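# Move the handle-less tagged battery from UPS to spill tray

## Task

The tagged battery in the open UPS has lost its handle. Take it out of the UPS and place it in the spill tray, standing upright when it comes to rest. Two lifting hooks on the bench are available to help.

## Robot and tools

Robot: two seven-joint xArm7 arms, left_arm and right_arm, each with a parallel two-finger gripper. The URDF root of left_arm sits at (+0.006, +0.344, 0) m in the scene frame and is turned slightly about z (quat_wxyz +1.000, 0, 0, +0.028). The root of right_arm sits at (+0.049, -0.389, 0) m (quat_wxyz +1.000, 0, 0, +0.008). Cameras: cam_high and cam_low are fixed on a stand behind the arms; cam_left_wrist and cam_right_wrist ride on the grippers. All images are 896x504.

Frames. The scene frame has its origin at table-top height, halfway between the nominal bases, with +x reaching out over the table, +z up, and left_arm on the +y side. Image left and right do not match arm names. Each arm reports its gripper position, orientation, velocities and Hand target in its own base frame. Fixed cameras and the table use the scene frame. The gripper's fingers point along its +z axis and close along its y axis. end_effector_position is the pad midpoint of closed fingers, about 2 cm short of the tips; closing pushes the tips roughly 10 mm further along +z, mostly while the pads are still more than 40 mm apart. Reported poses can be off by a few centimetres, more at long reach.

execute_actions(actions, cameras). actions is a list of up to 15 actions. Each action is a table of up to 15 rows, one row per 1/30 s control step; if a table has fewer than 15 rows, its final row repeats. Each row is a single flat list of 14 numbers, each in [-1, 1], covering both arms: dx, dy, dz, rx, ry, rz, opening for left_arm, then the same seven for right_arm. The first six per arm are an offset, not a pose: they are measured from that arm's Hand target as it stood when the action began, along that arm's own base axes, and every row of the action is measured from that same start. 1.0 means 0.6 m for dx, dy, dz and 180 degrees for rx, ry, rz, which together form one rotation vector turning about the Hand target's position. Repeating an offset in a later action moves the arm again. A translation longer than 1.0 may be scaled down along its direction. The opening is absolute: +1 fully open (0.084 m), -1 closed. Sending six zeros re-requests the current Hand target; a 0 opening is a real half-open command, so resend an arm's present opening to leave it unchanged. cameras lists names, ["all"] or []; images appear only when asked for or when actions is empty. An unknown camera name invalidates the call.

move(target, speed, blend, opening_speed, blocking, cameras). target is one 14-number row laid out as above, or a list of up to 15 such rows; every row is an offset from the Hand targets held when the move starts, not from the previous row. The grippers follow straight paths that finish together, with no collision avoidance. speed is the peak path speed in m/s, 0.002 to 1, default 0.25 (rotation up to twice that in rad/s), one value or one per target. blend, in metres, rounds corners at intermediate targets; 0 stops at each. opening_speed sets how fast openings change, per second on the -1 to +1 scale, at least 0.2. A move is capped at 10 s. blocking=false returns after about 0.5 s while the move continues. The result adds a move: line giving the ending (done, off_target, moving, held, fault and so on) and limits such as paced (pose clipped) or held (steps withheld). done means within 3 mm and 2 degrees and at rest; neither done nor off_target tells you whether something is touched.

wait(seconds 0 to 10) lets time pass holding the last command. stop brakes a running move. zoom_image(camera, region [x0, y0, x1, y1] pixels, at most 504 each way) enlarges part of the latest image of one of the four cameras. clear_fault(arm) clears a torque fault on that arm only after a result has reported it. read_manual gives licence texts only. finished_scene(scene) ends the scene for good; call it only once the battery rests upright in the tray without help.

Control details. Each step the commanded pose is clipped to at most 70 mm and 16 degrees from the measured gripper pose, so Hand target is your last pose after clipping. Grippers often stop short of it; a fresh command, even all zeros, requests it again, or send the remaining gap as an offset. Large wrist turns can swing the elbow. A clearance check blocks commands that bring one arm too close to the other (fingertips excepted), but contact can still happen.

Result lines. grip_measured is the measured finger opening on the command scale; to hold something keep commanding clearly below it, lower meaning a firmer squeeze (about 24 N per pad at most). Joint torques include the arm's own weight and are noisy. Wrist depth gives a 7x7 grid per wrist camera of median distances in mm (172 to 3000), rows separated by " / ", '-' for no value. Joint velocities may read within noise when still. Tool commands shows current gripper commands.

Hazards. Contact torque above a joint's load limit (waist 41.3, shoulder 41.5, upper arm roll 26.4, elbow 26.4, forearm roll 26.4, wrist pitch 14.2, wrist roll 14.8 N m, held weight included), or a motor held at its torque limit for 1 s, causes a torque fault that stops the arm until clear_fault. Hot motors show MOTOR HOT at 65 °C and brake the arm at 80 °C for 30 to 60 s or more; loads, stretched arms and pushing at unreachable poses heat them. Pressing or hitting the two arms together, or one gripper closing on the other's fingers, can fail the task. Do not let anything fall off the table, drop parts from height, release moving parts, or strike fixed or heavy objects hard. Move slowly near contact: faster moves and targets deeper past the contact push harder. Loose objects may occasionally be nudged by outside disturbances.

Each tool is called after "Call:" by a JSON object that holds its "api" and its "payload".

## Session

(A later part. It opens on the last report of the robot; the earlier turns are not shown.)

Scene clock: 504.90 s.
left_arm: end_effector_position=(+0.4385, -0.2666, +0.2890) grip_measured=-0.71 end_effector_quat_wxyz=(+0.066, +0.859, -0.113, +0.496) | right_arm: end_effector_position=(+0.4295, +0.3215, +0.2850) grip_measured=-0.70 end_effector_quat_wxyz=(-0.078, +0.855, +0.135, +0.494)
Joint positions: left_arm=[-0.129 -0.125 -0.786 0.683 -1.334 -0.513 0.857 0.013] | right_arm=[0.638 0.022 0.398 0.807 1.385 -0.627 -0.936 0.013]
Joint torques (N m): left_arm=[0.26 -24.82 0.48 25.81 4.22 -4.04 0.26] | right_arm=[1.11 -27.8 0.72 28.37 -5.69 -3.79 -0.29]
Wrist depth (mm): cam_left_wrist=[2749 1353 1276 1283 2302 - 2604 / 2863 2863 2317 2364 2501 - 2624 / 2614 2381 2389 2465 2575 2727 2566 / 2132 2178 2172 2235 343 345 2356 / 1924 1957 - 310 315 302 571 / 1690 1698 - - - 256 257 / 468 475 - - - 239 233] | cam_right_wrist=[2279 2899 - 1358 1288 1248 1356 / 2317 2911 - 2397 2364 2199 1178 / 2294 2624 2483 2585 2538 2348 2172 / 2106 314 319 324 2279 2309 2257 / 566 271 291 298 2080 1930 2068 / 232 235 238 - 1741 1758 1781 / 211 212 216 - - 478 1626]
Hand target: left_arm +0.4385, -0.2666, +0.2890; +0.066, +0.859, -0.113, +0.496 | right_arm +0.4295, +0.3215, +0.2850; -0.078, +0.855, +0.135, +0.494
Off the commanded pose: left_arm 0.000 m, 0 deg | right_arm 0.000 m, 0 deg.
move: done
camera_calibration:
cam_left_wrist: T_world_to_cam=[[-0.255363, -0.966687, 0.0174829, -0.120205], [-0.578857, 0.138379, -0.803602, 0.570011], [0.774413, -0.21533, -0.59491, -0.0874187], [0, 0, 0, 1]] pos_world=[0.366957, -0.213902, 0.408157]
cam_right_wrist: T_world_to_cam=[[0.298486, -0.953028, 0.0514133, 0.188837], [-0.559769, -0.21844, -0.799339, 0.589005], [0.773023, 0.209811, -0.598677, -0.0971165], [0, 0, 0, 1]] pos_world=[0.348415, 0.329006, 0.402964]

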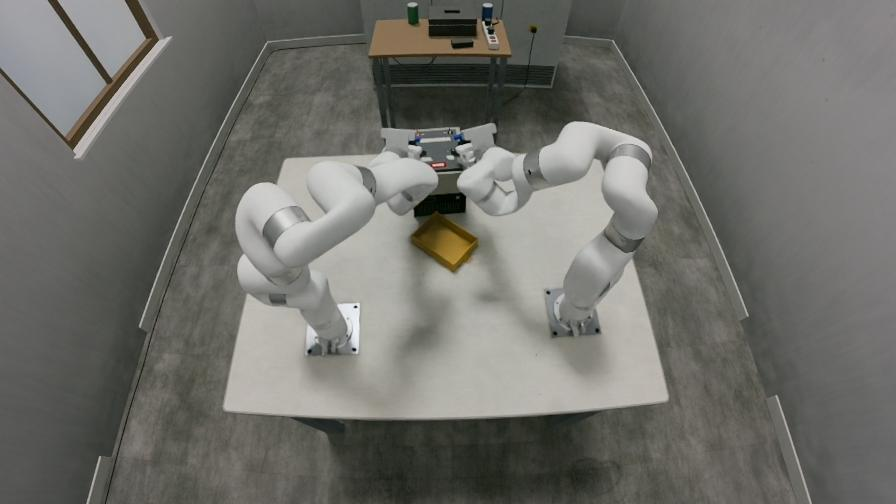

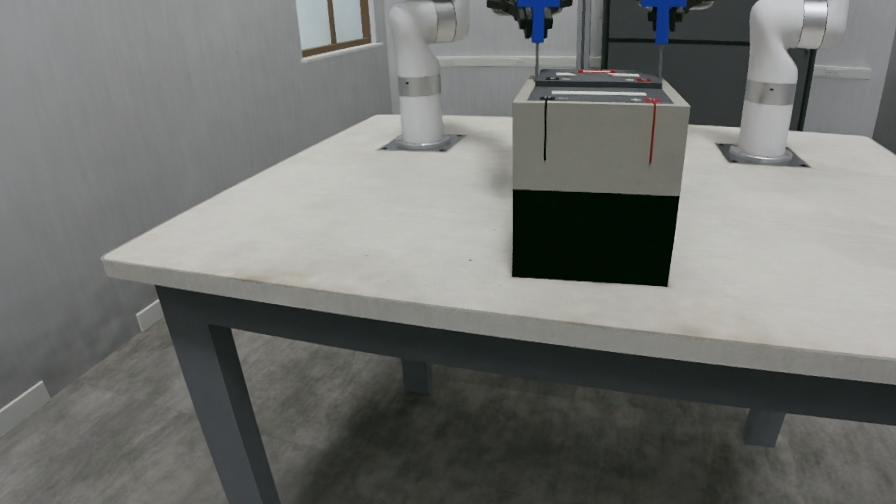

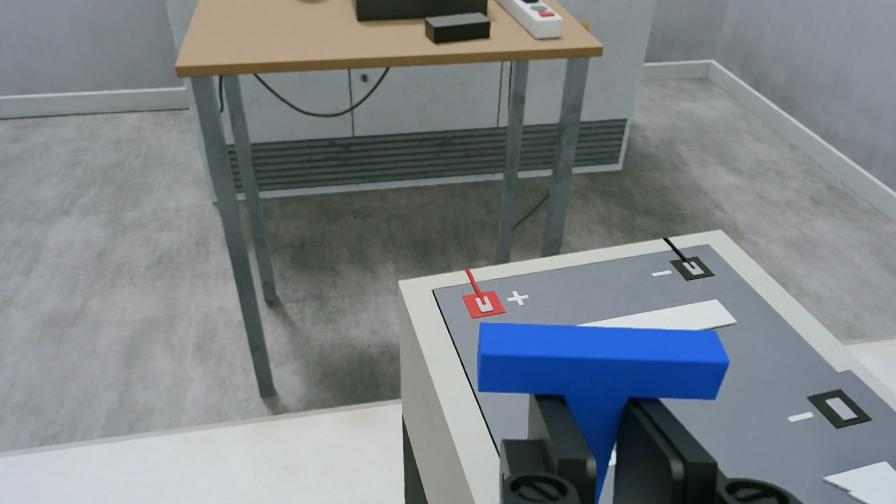

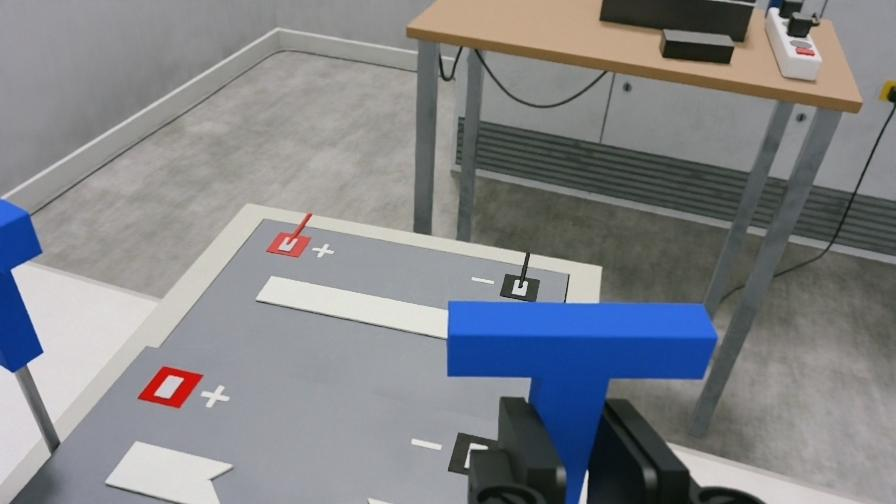

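Call:
{"api": "move", "payload": {"target": [0,0,0.215,0,0,0,-1,0,0,0.215,0,0,0,-1], "speed": 0.06, "cameras": ["all"]}}

Scene clock: 511.63 s.
left_arm: end_effector_position=(+0.4385, -0.2666, +0.4180) grip_measured=-0.71 end_effector_quat_wxyz=(+0.066, +0.859, -0.113, +0.496) | right_arm: end_effector_position=(+0.4295, +0.3215, +0.4140) grip_measured=-0.70 end_effector_quat_wxyz=(-0.078, +0.855, +0.135, +0.494)
Joint positions: left_arm=[-0.33 -0.168 -0.498 1.227 -2.312 -0.603 2.032 0.013] | right_arm=[0.644 -0.054 0.342 1.288 2.142 -0.681 -1.866 0.013]
Joint torques (N m): left_arm=[-1.01 -26.86 1.16 27.45 5.64 0.7 0.48] | right_arm=[0.05 -25.91 -0.8 30.42 -6.9 -0.12 -0.38]
Wrist depth (mm): cam_left_wrist=[2839 2158 1529 1446 2325 - 2614 / - 1420 1345 1358 2492 - 2634 / 2911 2614 2457 2519 2664 2999 2664 / 2364 2381 2457 2431 2448 2474 2483 / 2056 2125 2138 2151 2264 2172 2119 / 1847 1857 - 1867 - 248 256 / 1686 1749 - - - 240 232] | cam_right_wrist=[2264 2899 - 2271 1589 1408 1962 / 2348 - - 1437 1388 1391 1996 / 2372 2727 2839 2595 2501 2294 2151 / 2364 2405 2465 2381 2538 2465 2340 / 2074 2185 2279 2264 2302 2112 2279 / 228 239 241 1968 1924 1930 1946 / 213 213 224 - - 1749 1776]
Hand target: left_arm +0.4385, -0.2666, +0.4180; +0.066, +0.859, -0.113, +0.496 | right_arm +0.4295, +0.3215, +0.4140; -0.078, +0.855, +0.135, +0.494
Off the commanded pose: left_arm 0.000 m, 0 deg | right_arm 0.000 m, 0 deg.
move: done
camera_calibration:
cam_left_wrist: T_world_to_cam=[[-0.255198, -0.966733, 0.017386, -0.122479], [-0.578946, 0.138379, -0.803537, 0.673675], [0.7744, -0.215127, -0.595, -0.0105787], [0, 0, 0, 1]] pos_world=[0.366957, -0.213903, 0.537158]
cam_right_wrist: T_world_to_cam=[[0.298463, -0.953035, 0.0514311, 0.182205], [-0.559726, -0.218428, -0.799372, 0.692118], [0.773063, 0.209795, -0.598631, -0.0199202], [0, 0, 0, 1]] pos_world=[0.348415, 0.329006, 0.531964]

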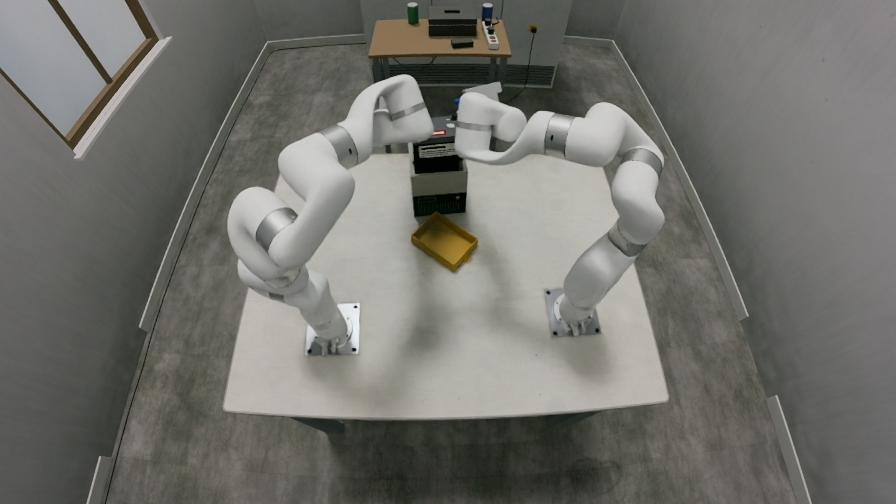

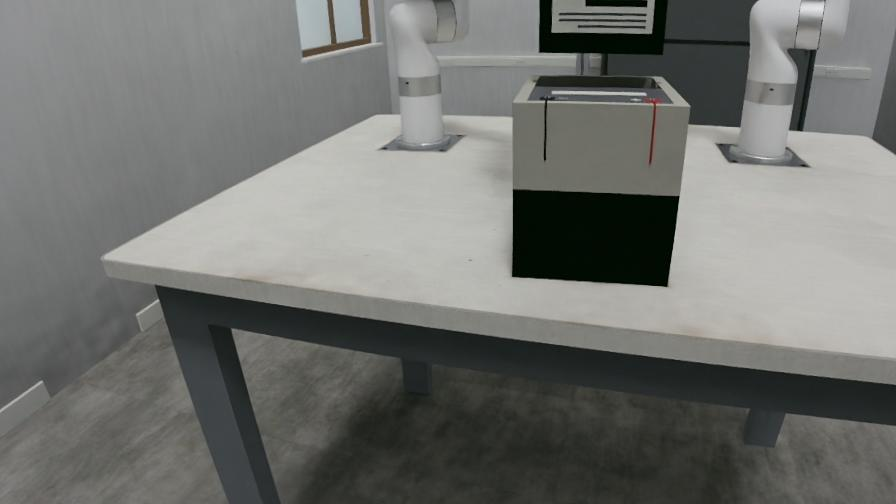

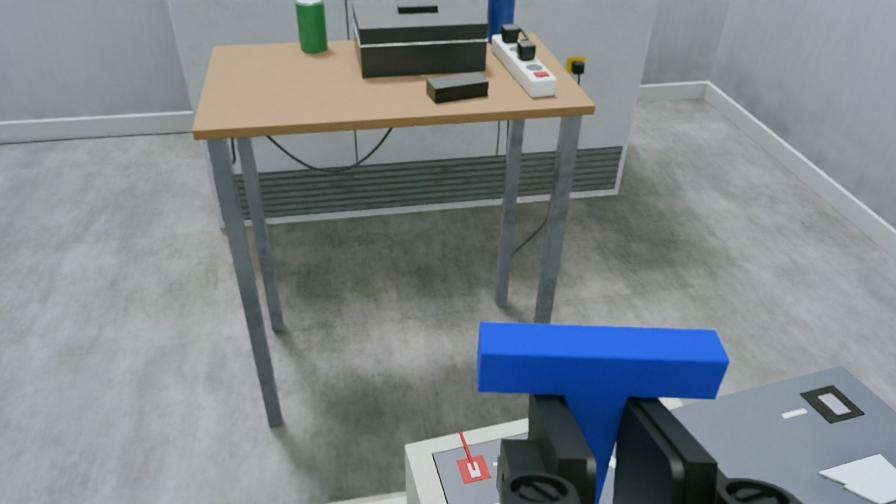

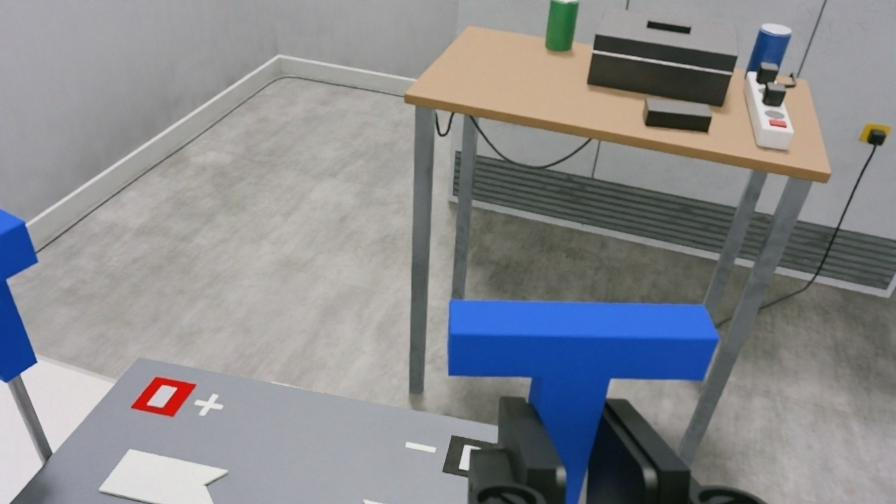

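Call:
{"api": "move", "payload": {"target": [[-0.0337,0.0012,0,0,0,-0.042,-1,-0.0698,-0.0005,0,0,0,-0.042,-1],[-0.0673,-0.0005,0,0,0,-0.0841,-1,-0.1388,0.0017,0,0,0,-0.0841,-1],[-0.1007,-0.0045,0,0,0,-0.1261,-1,-0.2067,0.006,0,0,0,-0.1261,-1],[-0.1345,-0.011,0,0,0,-0.1682,-1,-0.2727,0.0122,0,0,0,-0.1682,-1],[-0.1687,-0.0198,0,0,0,-0.2102,-1,-0.3377,0.02,0,0,0,-0.2102,-1],[-0.2038,-0.0308,0,0,0,-0.2522,-1,-0.4005,0.03,0,0,0,-0.2522,-1]], "speed": 0.06, "blend": [0.002,0.002,0.002,0.002,0.002,0], "cameras": ["all"]}}

Scene clock: 560.37 s.
left_arm: end_effector_position=(+0.3163, -0.2851, +0.4180) grip_measured=-0.71 end_effector_quat_wxyz=(+0.252, +0.749, -0.436, +0.432) | right_arm: end_effector_position=(+0.1892, +0.3395, +0.4140) grip_measured=-0.70 end_effector_quat_wxyz=(+0.118, +0.841, -0.205, +0.486)
Joint positions: left_arm=[-1.517 -0.643 0.634 1.058 -2.91 -0.557 3.294 0.013] | right_arm=[1.969 0.439 -0.605 1.735 2.39 -1.696 -1.263 0.013]
Joint torques (N m): left_arm=[-1.19 -9.92 -7.06 25.92 -2.44 3.25 0.14] | right_arm=[0.96 -24.35 -6.84 20.52 -7.58 -2.51 -0.03]
Wrist depth (mm): cam_left_wrist=[2213 - 2782 2397 2165 1957 1790 / 2249 - - 2547 2242 2026 1828 / 2340 2863 2874 2644 2340 2172 1908 / 2317 2381 2364 896 895 2132 2099 / 2020 2145 2125 818 793 796 774 / 1914 419 422 - - 248 253 / 379 383 - - - 238 230] | cam_right_wrist=[1493 1516 2538 - 2999 2389 1996 / 1377 2348 2706 - - 2457 2074 / 2389 2595 2727 2828 2863 2585 2087 / 2372 2439 2448 2519 921 970 2151 / 467 472 2279 - 844 812 2158 / 243 244 245 713 704 706 716 / 218 220 221 - - 643 652]
Hand target: left_arm +0.3163, -0.2851, +0.4180; +0.252, +0.749, -0.436, +0.432 | right_arm +0.1892, +0.3395, +0.4140; +0.118, +0.841, -0.205, +0.486
Off the commanded pose: left_arm 0.000 m, 0 deg | right_arm 0.000 m, 0 deg.
joint sent to its limit (right arm) — joint 6 (wrist pitch), lower limit. The joint targets still meet the commanded pose.
move: done
camera_calibration:
cam_left_wrist: T_world_to_cam=[[-0.867535, -0.497071, 0.0174361, 0.155977], [-0.30805, 0.509455, -0.803468, 0.625502], [0.390497, -0.702408, -0.595093, 0.0626917], [0, 0, 0, 1]] pos_world=[0.303521, -0.197098, 0.537158]
cam_right_wrist: T_world_to_cam=[[-0.468745, -0.881842, 0.0513067, 0.392101], [-0.548588, 0.245096, -0.799362, 0.402057], [0.692336, -0.402843, -0.598656, 0.38535], [0, 0, 0, 1]] pos_world=[0.137568, 0.402464, 0.531964]

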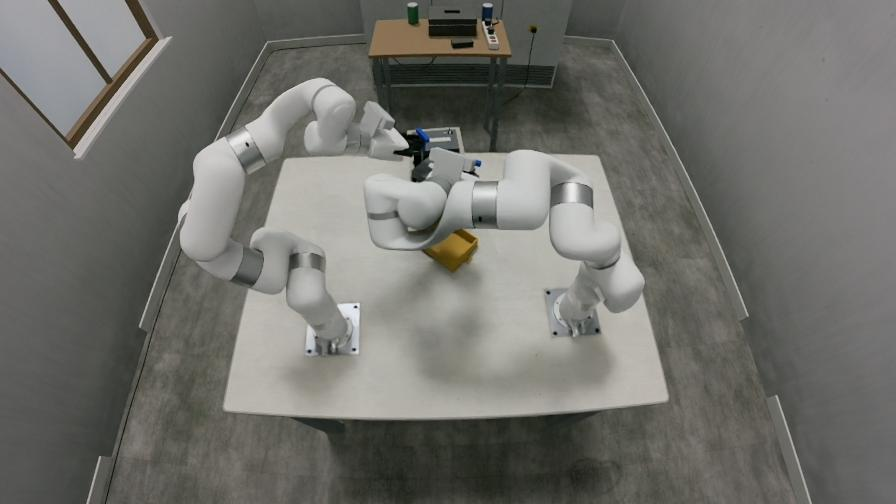

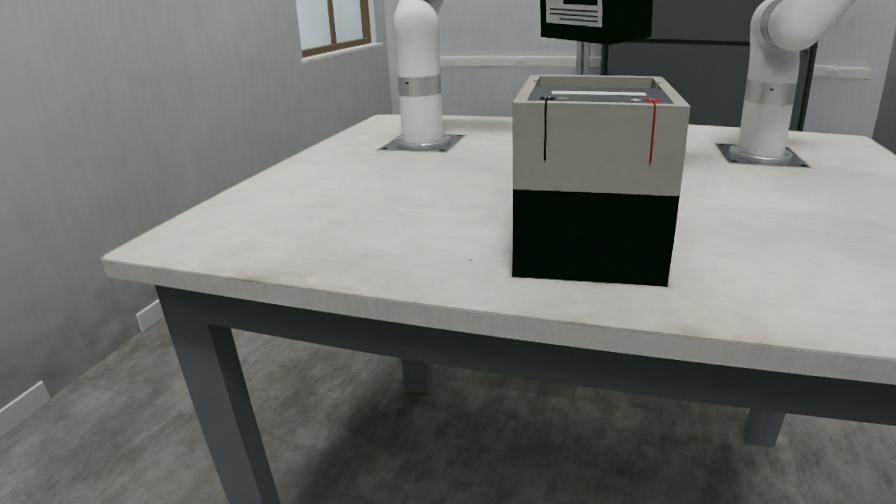

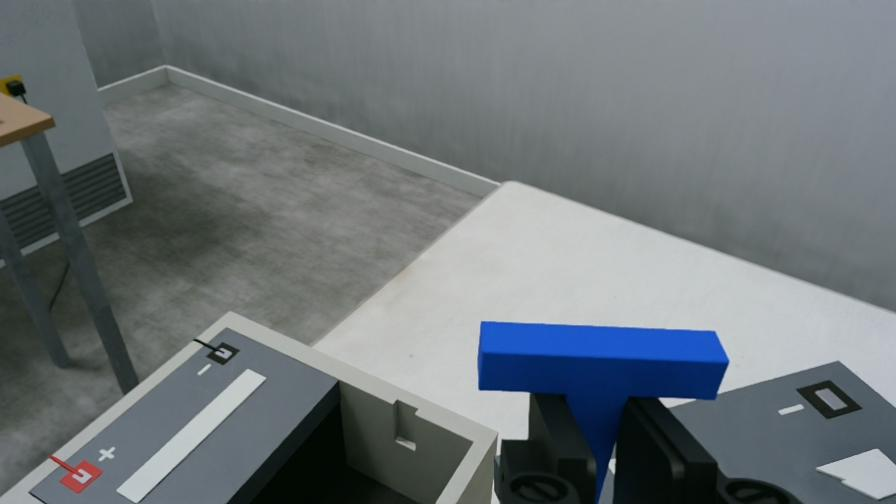

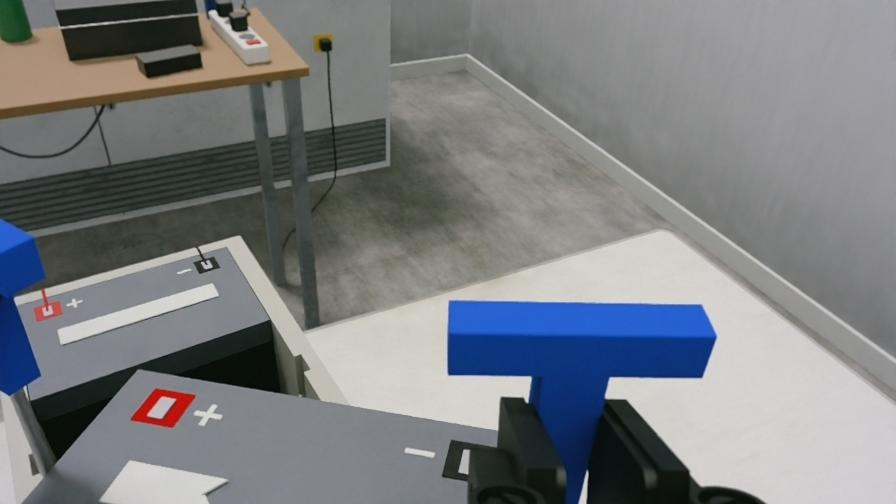

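Call:
{"api": "move", "payload": {"target": [0,0,-0.3,0,0,0,-1,0,0,-0.3,0,0,0,-1], "speed": 0.06, "cameras": ["all"]}}

Call:
{"api": "zoom_image", "payload": {"camera": "cam_high", "region": [370, 160, 520, 290]}}

Scene clock: 567.60 s.
left_arm: end_effector_position=(+0.3163, -0.2851, +0.2381) grip_measured=-0.71 end_effector_quat_wxyz=(+0.252, +0.749, -0.436, +0.432) | right_arm: end_effector_position=(+0.1892, +0.3395, +0.2340) grip_measured=-0.70 end_effector_quat_wxyz=(+0.118, +0.841, -0.205, +0.486)
Joint positions: left_arm=[-1.546 -0.642 0.879 0.598 -2.809 -0.062 3.357 0.013] | right_arm=[2.009 0.617 -0.563 1.383 2.495 -1.368 -0.892 0.013]
Joint torques (N m): left_arm=[-1.35 -6.52 -7.29 23.8 -0.5 3.74 0.14] | right_arm=[-1.12 -25.74 -9.1 16.29 -6.68 -4.06 0.45]
Wrist depth (mm): cam_left_wrist=[2257 - 2782 2431 2138 1903 1758 / 1201 349 2886 890 847 1951 1828 / 293 298 329 317 713 720 726 / 247 286 354 270 593 595 602 / 237 303 342 267 546 531 536 / 210 192 200 - - 248 255 / 254 182 192 - - 238 230] | cam_right_wrist=[397 411 2585 - 2973 2397 1996 / 341 364 2614 - 2973 2389 2032 / 341 287 322 681 698 739 1974 / 260 289 326 593 605 612 624 / 277 310 340 548 553 539 545 / 281 243 245 - 463 467 474 / 217 219 221 - - 425 428]
Hand target: left_arm +0.3163, -0.2851, +0.2380; +0.252, +0.749, -0.436, +0.432 | right_arm +0.1892, +0.3395, +0.2340; +0.118, +0.841, -0.205, +0.486
Off the commanded pose: left_arm 0.000 m, 0 deg | right_arm 0.000 m, 0 deg.
move: done
camera_calibration:
cam_left_wrist: T_world_to_cam=[[-0.867501, -0.497131, 0.017384, 0.15911], [-0.308037, 0.509433, -0.803486, 0.480956], [0.390582, -0.702381, -0.595069, -0.0443943], [0, 0, 0, 1]] pos_world=[0.303521, -0.197098, 0.357258]
cam_right_wrist: T_world_to_cam=[[-0.468901, -0.881752, 0.0514395, 0.401274], [-0.548592, 0.245099, -0.799358, 0.25817], [0.692228, -0.403039, -0.598649, 0.277683], [0, 0, 0, 1]] pos_world=[0.137567, 0.402464, 0.351964]

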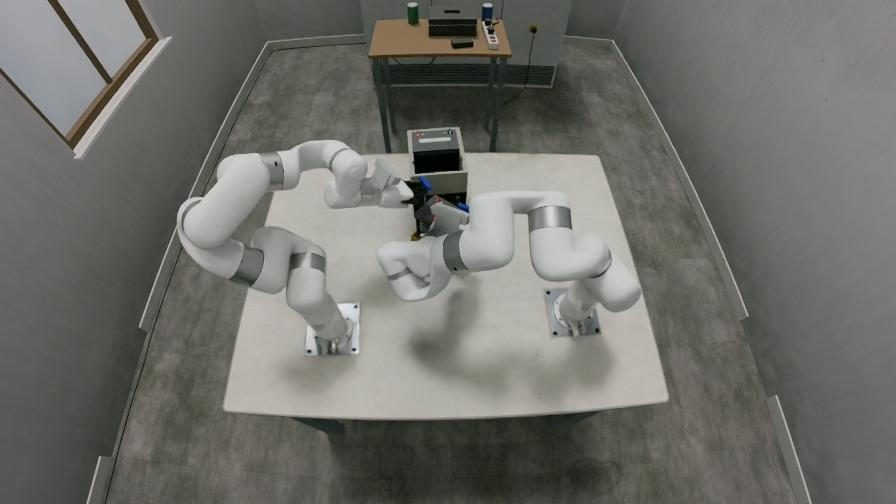

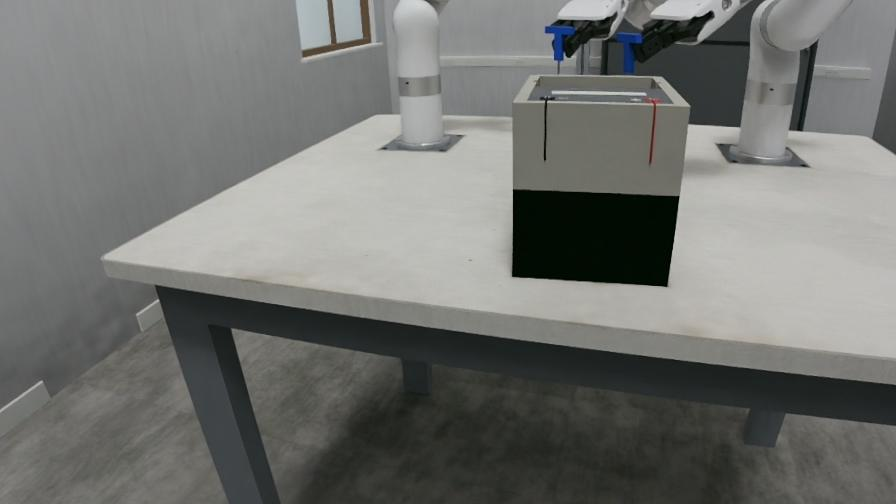

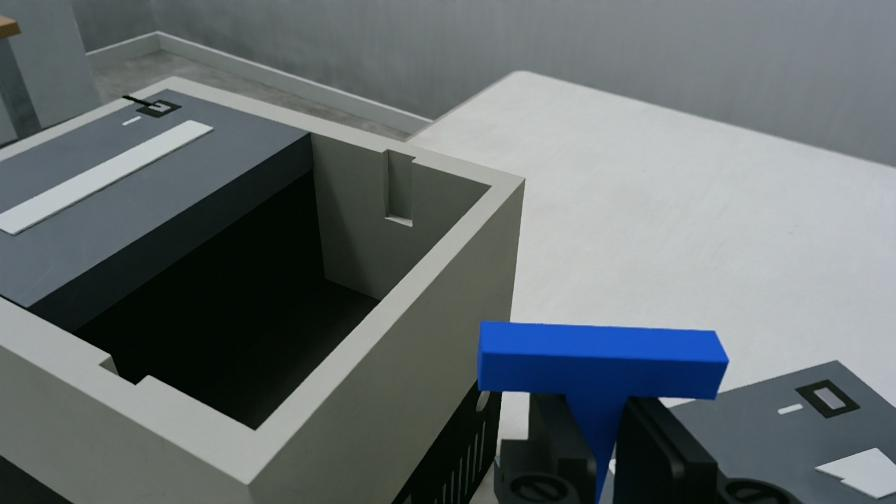

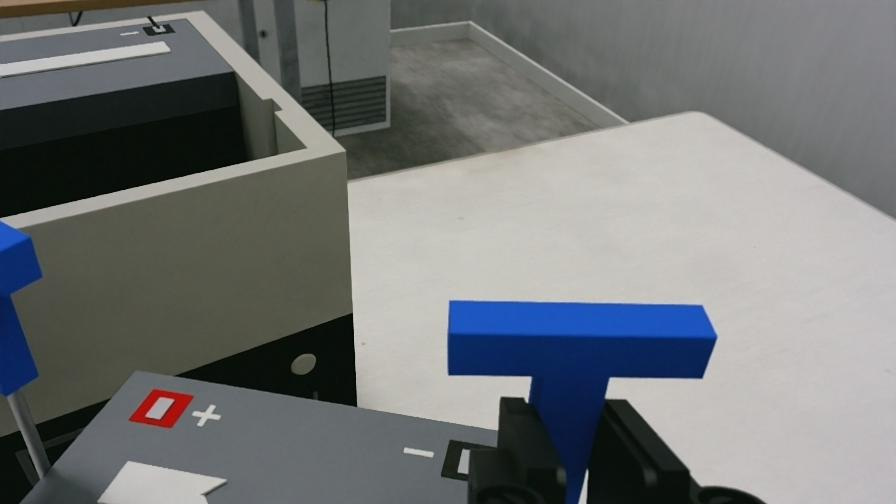

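Scaled by 3.360 from the camera's 896x504 image, which has a finer 1280x720 frame.

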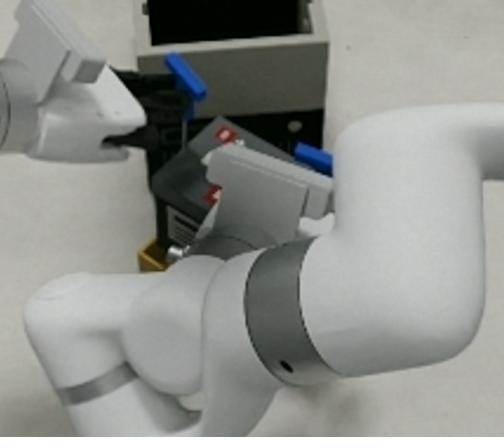

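Call:
{"api": "zoom_image", "payload": {"camera": "cam_high", "region": [405, 185, 475, 250]}}

Scaled by 7.200 from the camera's 896x504 image, which has a finer 1280x720 frame.

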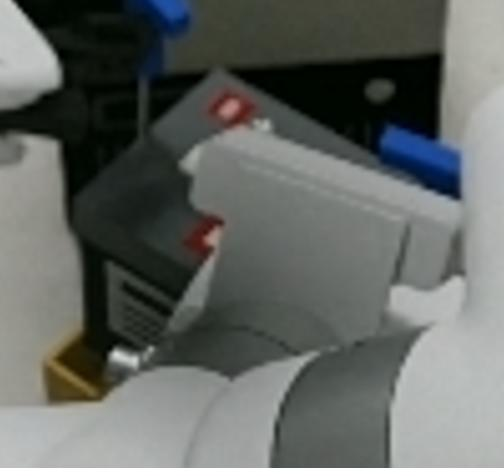

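Call:
{"api": "move", "payload": {"target": [0.0142,-0.0047,-0.03,0,0,0,-1,0.0143,-0.004,-0.03,0,0,0,-1], "speed": 0.05, "cameras": ["cam_high","cam_left_wrist"]}}

Call:
{"api": "zoom_image", "payload": {"camera": "cam_high", "region": [405, 190, 475, 253]}}

Scene clock: 602.40 s.
left_arm: end_effector_position=(+0.3248, -0.2879, +0.2200) grip_measured=-0.71 end_effector_quat_wxyz=(+0.252, +0.749, -0.436, +0.432) | right_arm: end_effector_position=(+0.1978, +0.3371, +0.2160) grip_measured=-0.70 end_effector_quat_wxyz=(+0.118, +0.841, -0.205, +0.486)
Joint positions: left_arm=[-1.614 -0.613 0.97 0.594 -2.769 -0.005 3.348 0.013] | right_arm=[1.996 0.645 -0.562 1.361 2.497 -1.322 -0.871 0.013]
Joint torques (N m): left_arm=[-0.61 -5.87 -7.79 24 -0.4 3.7 -0.2] | right_arm=[-1.4 -25.53 -9.63 15.42 -6.66 -4.19 0.43]
Wrist depth (mm): cam_left_wrist=[2119 - 2760 2439 2158 1957 1741 / 303 306 311 794 800 1930 1842 / 257 272 322 285 647 681 689 / 225 271 340 239 563 570 572 / 220 283 189 245 519 503 506 / 198 175 187 - - 256 255 / 240 184 189 - - 239 230] | cam_right_wrist=[345 359 2492 - 2999 2431 1962 / 323 358 2727 - 2863 2286 2014 / 248 265 295 647 663 703 716 / 251 279 316 561 570 580 594 / 266 300 330 517 526 511 517 / 272 244 245 443 440 444 447 / 218 219 220 - - 403 406]
Hand target: left_arm +0.3248, -0.2879, +0.2200; +0.252, +0.749, -0.436, +0.432 | right_arm +0.1978, +0.3371, +0.2160; +0.118, +0.841, -0.205, +0.486
Off the commanded pose: left_arm 0.000 m, 0 deg | right_arm 0.000 m, 0 deg.
move: done
camera_calibration:
cam_left_wrist: T_world_to_cam=[[-0.867501, -0.497131, 0.017384, 0.165355], [-0.308037, 0.509433, -0.803486, 0.470589], [0.390582, -0.702381, -0.595069, -0.0604624], [0, 0, 0, 1]] pos_world=[0.312021, -0.199998, 0.339258]
Images, in order (width x height): cam_high 896x504, cam_left_wrist 896x504.

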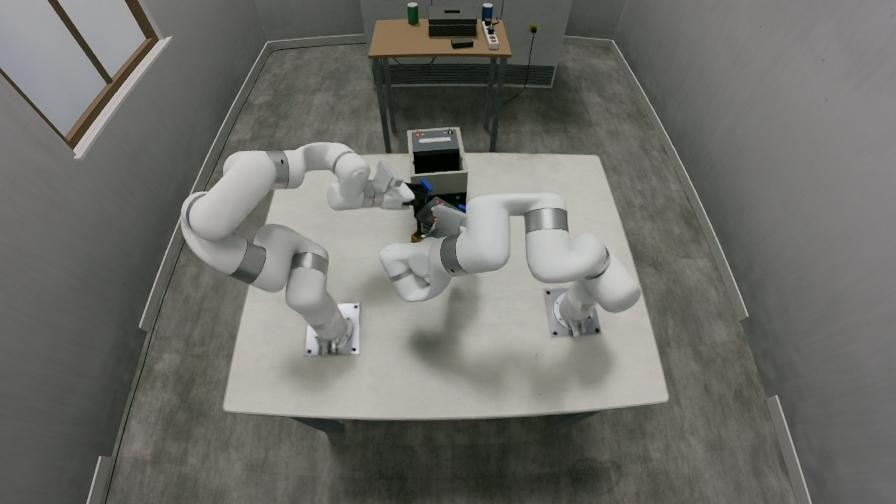

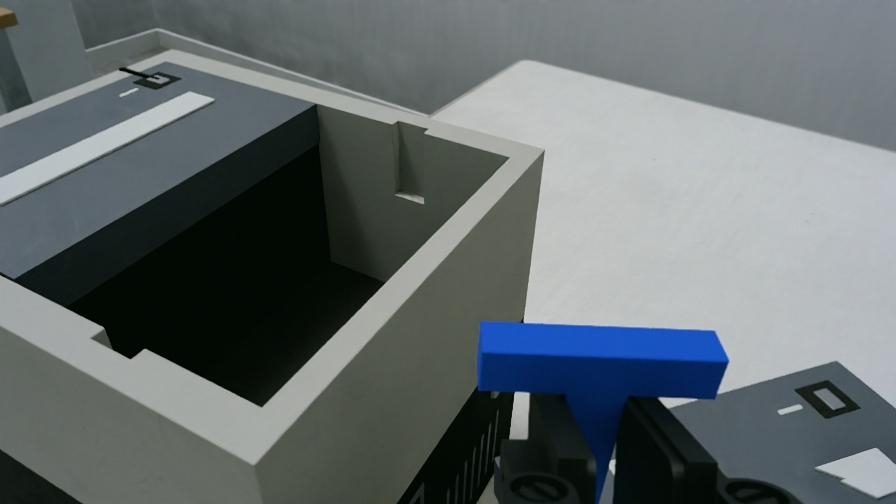

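Scaled by 7.200 from the camera's 896x504 image, which has a finer 1280x720 frame.

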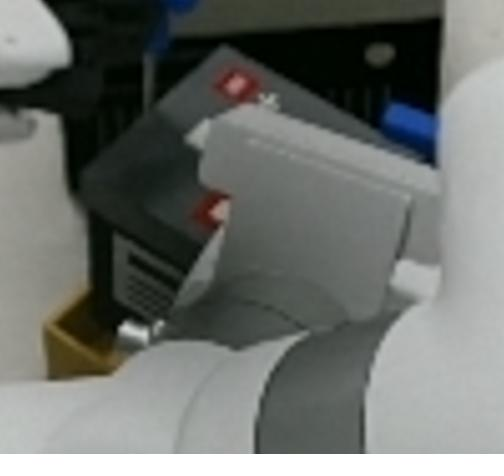

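Call:
{"api": "move", "payload": {"target": [[0,-0.0033,-0.07,0,0,0,-1,0,-0.0033,-0.07,0,0,0,-1],[0,-0.0033,-0.09,0,0,0,-1,0,-0.0033,-0.09,0,0,0,-1]], "speed": [0.05,0.02], "blend": [0.001,0], "cameras": ["all"]}}

Call:
{"api": "zoom_image", "payload": {"camera": "cam_high", "region": [405, 190, 475, 253]}}

Scene clock: 616.10 s.
left_arm: end_effector_position=(+0.3248, -0.2899, +0.1660) grip_measured=-0.71 end_effector_quat_wxyz=(+0.252, +0.749, -0.436, +0.432) | right_arm: end_effector_position=(+0.1978, +0.3351, +0.1620) grip_measured=-0.70 end_effector_quat_wxyz=(+0.118, +0.841, -0.205, +0.486)
Joint positions: left_arm=[-1.733 -0.531 1.151 0.52 -2.696 0.181 3.322 0.013] | right_arm=[1.988 0.75 -0.536 1.336 2.527 -1.232 -0.791 0.013]
Joint torques (N m): left_arm=[-0.69 1.41 -4.75 13.01 0.23 0.99 -0.09] | right_arm=[-1.24 -22.75 -6.72 13.7 -2.6 -0.39 0.53]
Wrist depth (mm): cam_left_wrist=[223 242 279 261 824 1888 1772 / 206 249 292 199 643 685 693 / 212 247 - 206 545 577 584 / - - - 227 475 482 482 / - - 181 244 439 427 428 / 190 - 190 - - 243 244 / 229 184 188 - - 228 222] | cam_right_wrist=[218 236 2474 - 2960 2405 1985 / 224 247 286 642 657 708 1914 / 237 263 296 544 555 586 600 / 251 279 316 474 478 485 496 / 266 300 329 433 442 428 434 / 227 230 232 - 369 372 377 / 207 208 211 - - 337 340]
Hand target: left_arm +0.3248, -0.2899, +0.1660; +0.252, +0.749, -0.436, +0.432 | right_arm +0.1978, +0.3351, +0.1620; +0.118, +0.841, -0.205, +0.486
Off the commanded pose: left_arm 0.000 m, 0 deg | right_arm 0.000 m, 0 deg.
move: done
camera_calibration:
cam_left_wrist: T_world_to_cam=[[-0.867501, -0.497131, 0.017384, 0.16535], [-0.308037, 0.509433, -0.803486, 0.428169], [0.390582, -0.702381, -0.595069, -0.0939307], [0, 0, 0, 1]] pos_world=[0.312021, -0.201898, 0.285258]
cam_right_wrist: T_world_to_cam=[[-0.468988, -0.881705, 0.0514539, 0.40512], [-0.548553, 0.245131, -0.799375, 0.206399], [0.6922, -0.403122, -0.598625, 0.226885], [0, 0, 0, 1]] pos_world=[0.146167, 0.398063, 0.279964]

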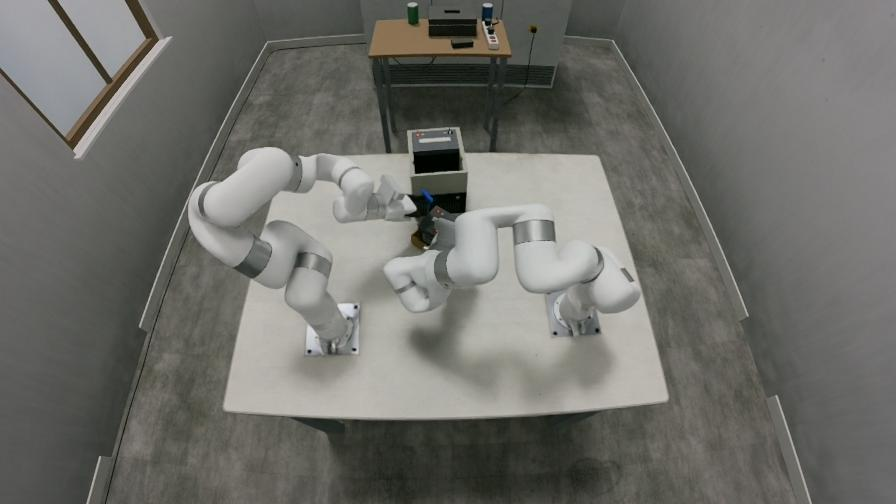

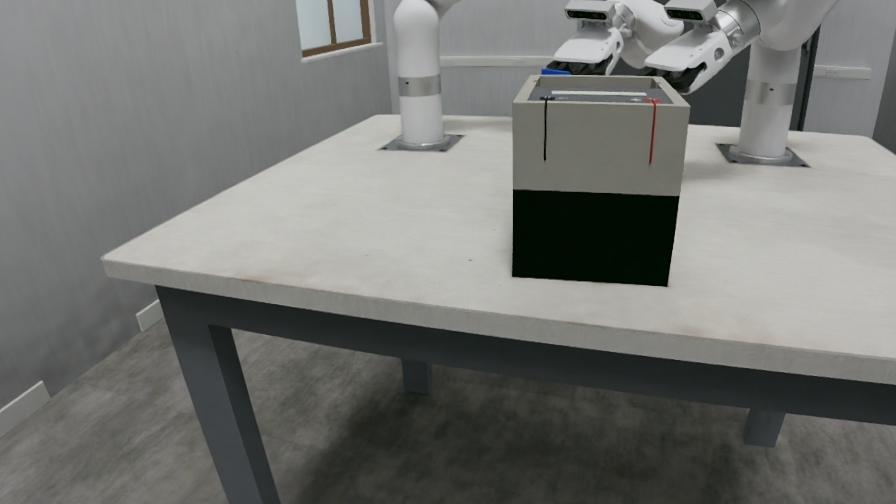

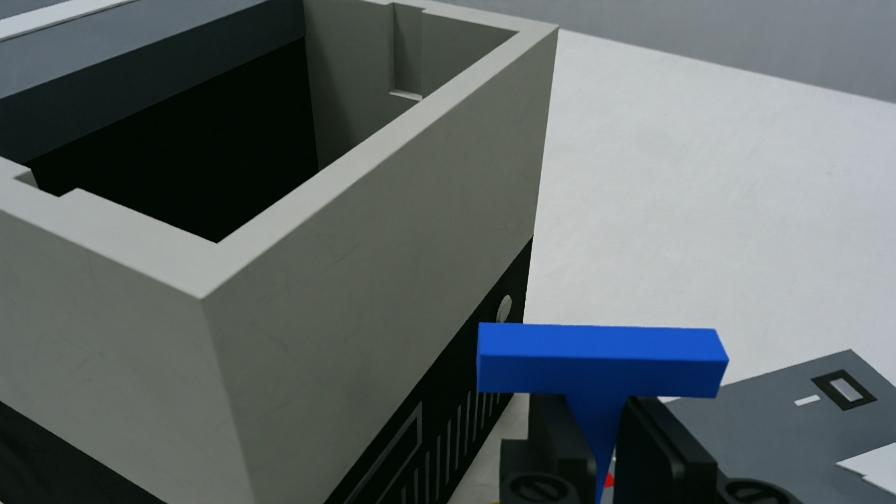

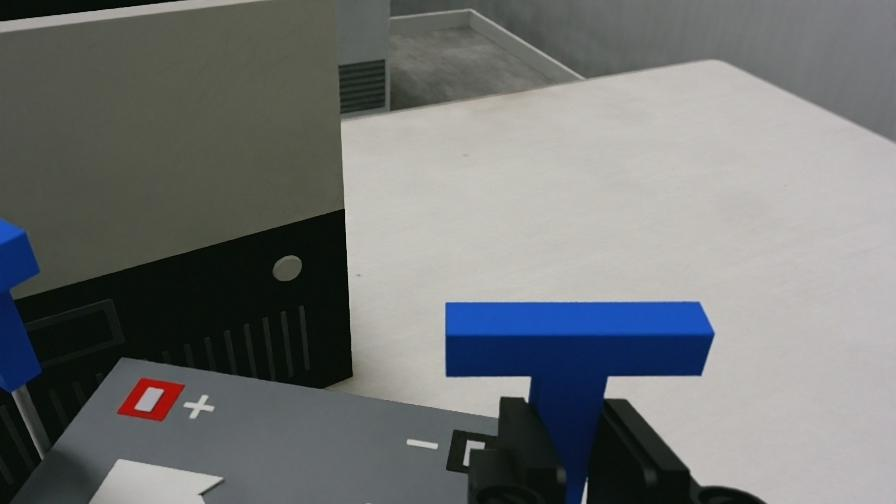

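Scaled by 7.200 from the camera's 896x504 image, which has a finer 1280x720 frame.

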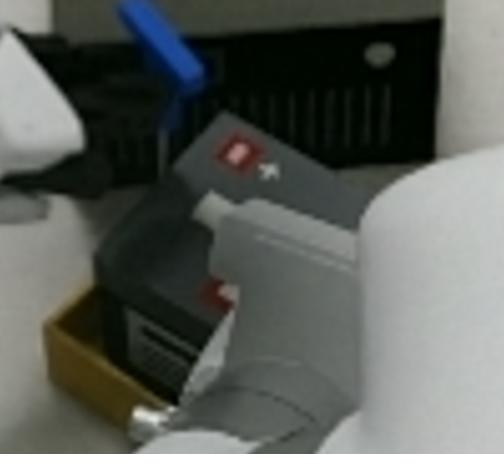

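Call:
{"api": "move", "payload": {"target": [[0,0,-0.0042,0,0,0,-1,0,0,-0.0042,0,0,0,-1],[0.014,0.0142,-0.0042,0,0,0,-1,-0.0135,-0.0148,-0.0042,0,0,0,-1],[0.014,0.0142,0.16,0,0,0,-1,-0.0135,-0.0148,0.16,0,0,0,-1]], "speed": [0.02,0.03,0.1], "cameras": ["all"]}}

Call:
{"api": "zoom_image", "payload": {"camera": "cam_high", "region": [395, 180, 495, 280]}}

Scene clock: 628.27 s.
left_arm: end_effector_position=(+0.3332, -0.2814, +0.2620) grip_measured=-0.71 end_effector_quat_wxyz=(+0.252, +0.749, -0.436, +0.432) | right_arm: end_effector_position=(+0.1897, +0.3262, +0.2580) grip_measured=-0.70 end_effector_quat_wxyz=(+0.118, +0.841, -0.205, +0.486)
Joint positions: left_arm=[-1.589 -0.665 0.903 0.683 -2.76 -0.148 3.32 0.013] | right_arm=[2.039 0.537 -0.589 1.336 2.469 -1.394 -0.906 0.013]
Joint torques (N m): left_arm=[0.8 -1.68 -6.09 15.79 -1.4 0.23 -0.16] | right_arm=[0.7 -22.39 -5.86 14.33 -2.81 -1.78 -0.28]
Wrist depth (mm): cam_left_wrist=[2199 - 2793 2465 2165 1914 1749 / 2228 - 2911 2566 908 2032 1823 / 327 331 348 725 729 770 779 / 286 289 341 328 633 644 644 / 255 278 344 278 567 568 570 / 230 285 341 - - 493 498 / 267 210 314 - - 450 452] | cam_right_wrist=[2112 1838 2547 - 2960 2397 1996 / 384 395 2706 - 2999 2457 2014 / 351 382 1607 735 745 792 2050 / 349 294 327 630 644 654 667 / 276 311 341 585 593 577 584 / 293 333 369 503 498 498 506 / 311 351 - - - 455 457]
Hand target: left_arm +0.3332, -0.2814, +0.2620; +0.252, +0.749, -0.436, +0.432 | right_arm +0.1897, +0.3262, +0.2580; +0.118, +0.841, -0.205, +0.486
Off the commanded pose: left_arm 0.000 m, 0 deg | right_arm 0.000 m, 0 deg.
move: done
camera_calibration:
cam_left_wrist: T_world_to_cam=[[-0.867535, -0.497071, 0.0174361, 0.175198], [-0.30805, 0.509455, -0.803468, 0.503482], [0.390497, -0.702408, -0.595093, -0.0341433], [0, 0, 0, 1]] pos_world=[0.320421, -0.193398, 0.381158]
cam_right_wrist: T_world_to_cam=[[-0.468901, -0.881752, 0.0514395, 0.38864], [-0.548592, 0.245099, -0.799358, 0.280785], [0.692228, -0.403039, -0.598649, 0.286325], [0, 0, 0, 1]] pos_world=[0.138067, 0.389264, 0.375864]

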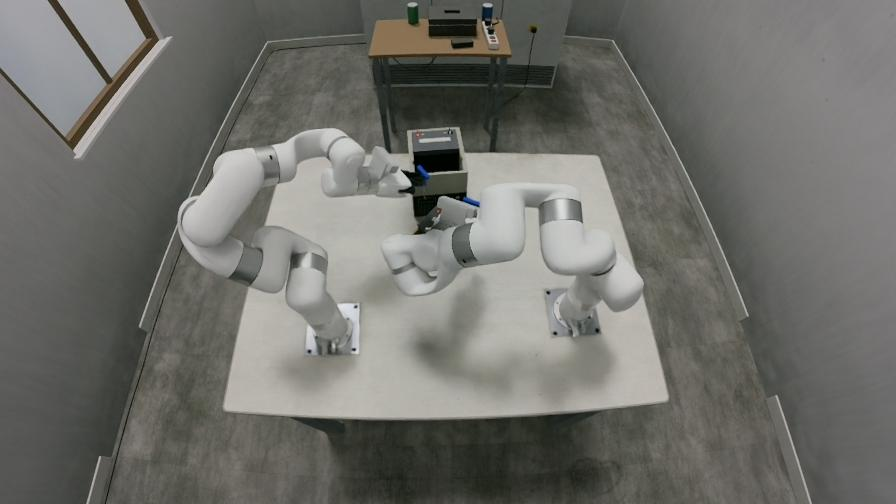

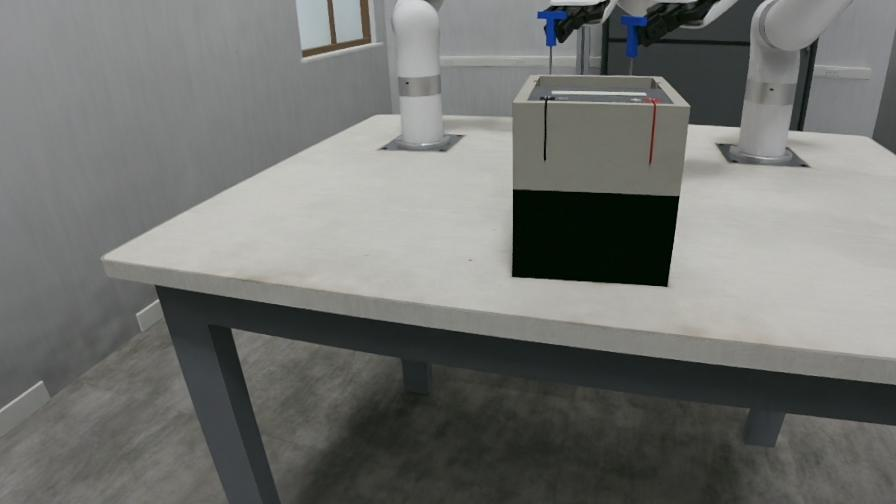

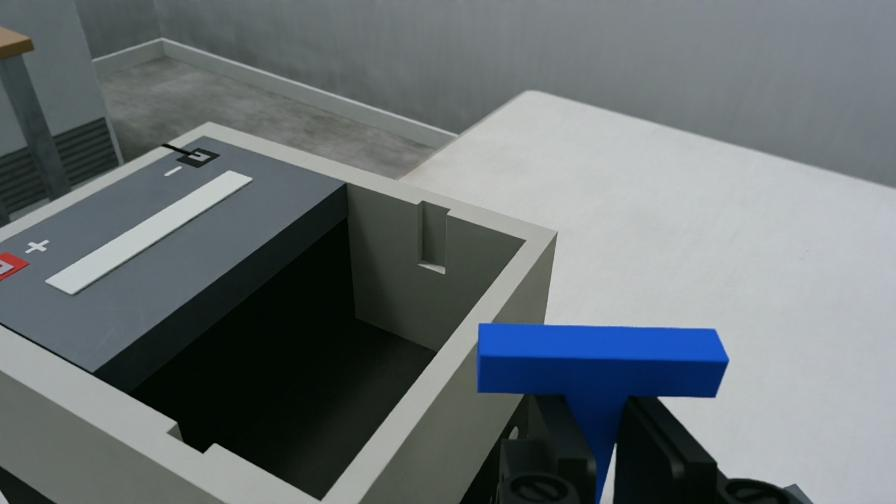

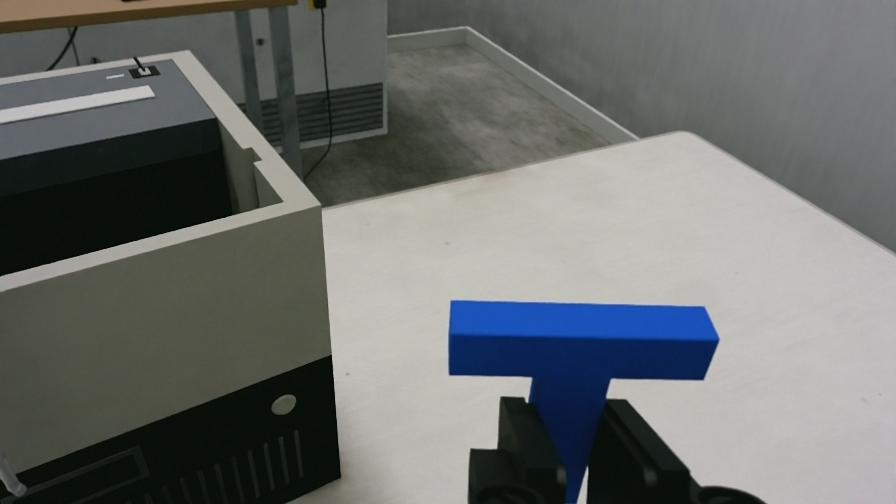

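Scaled by 5.040 from the camera's 896x504 image, which has a finer 1280x720 frame.

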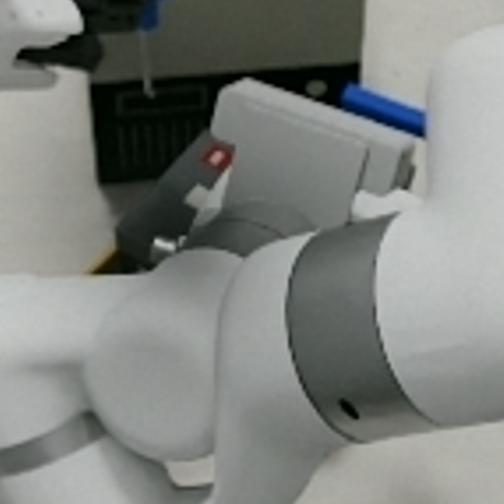

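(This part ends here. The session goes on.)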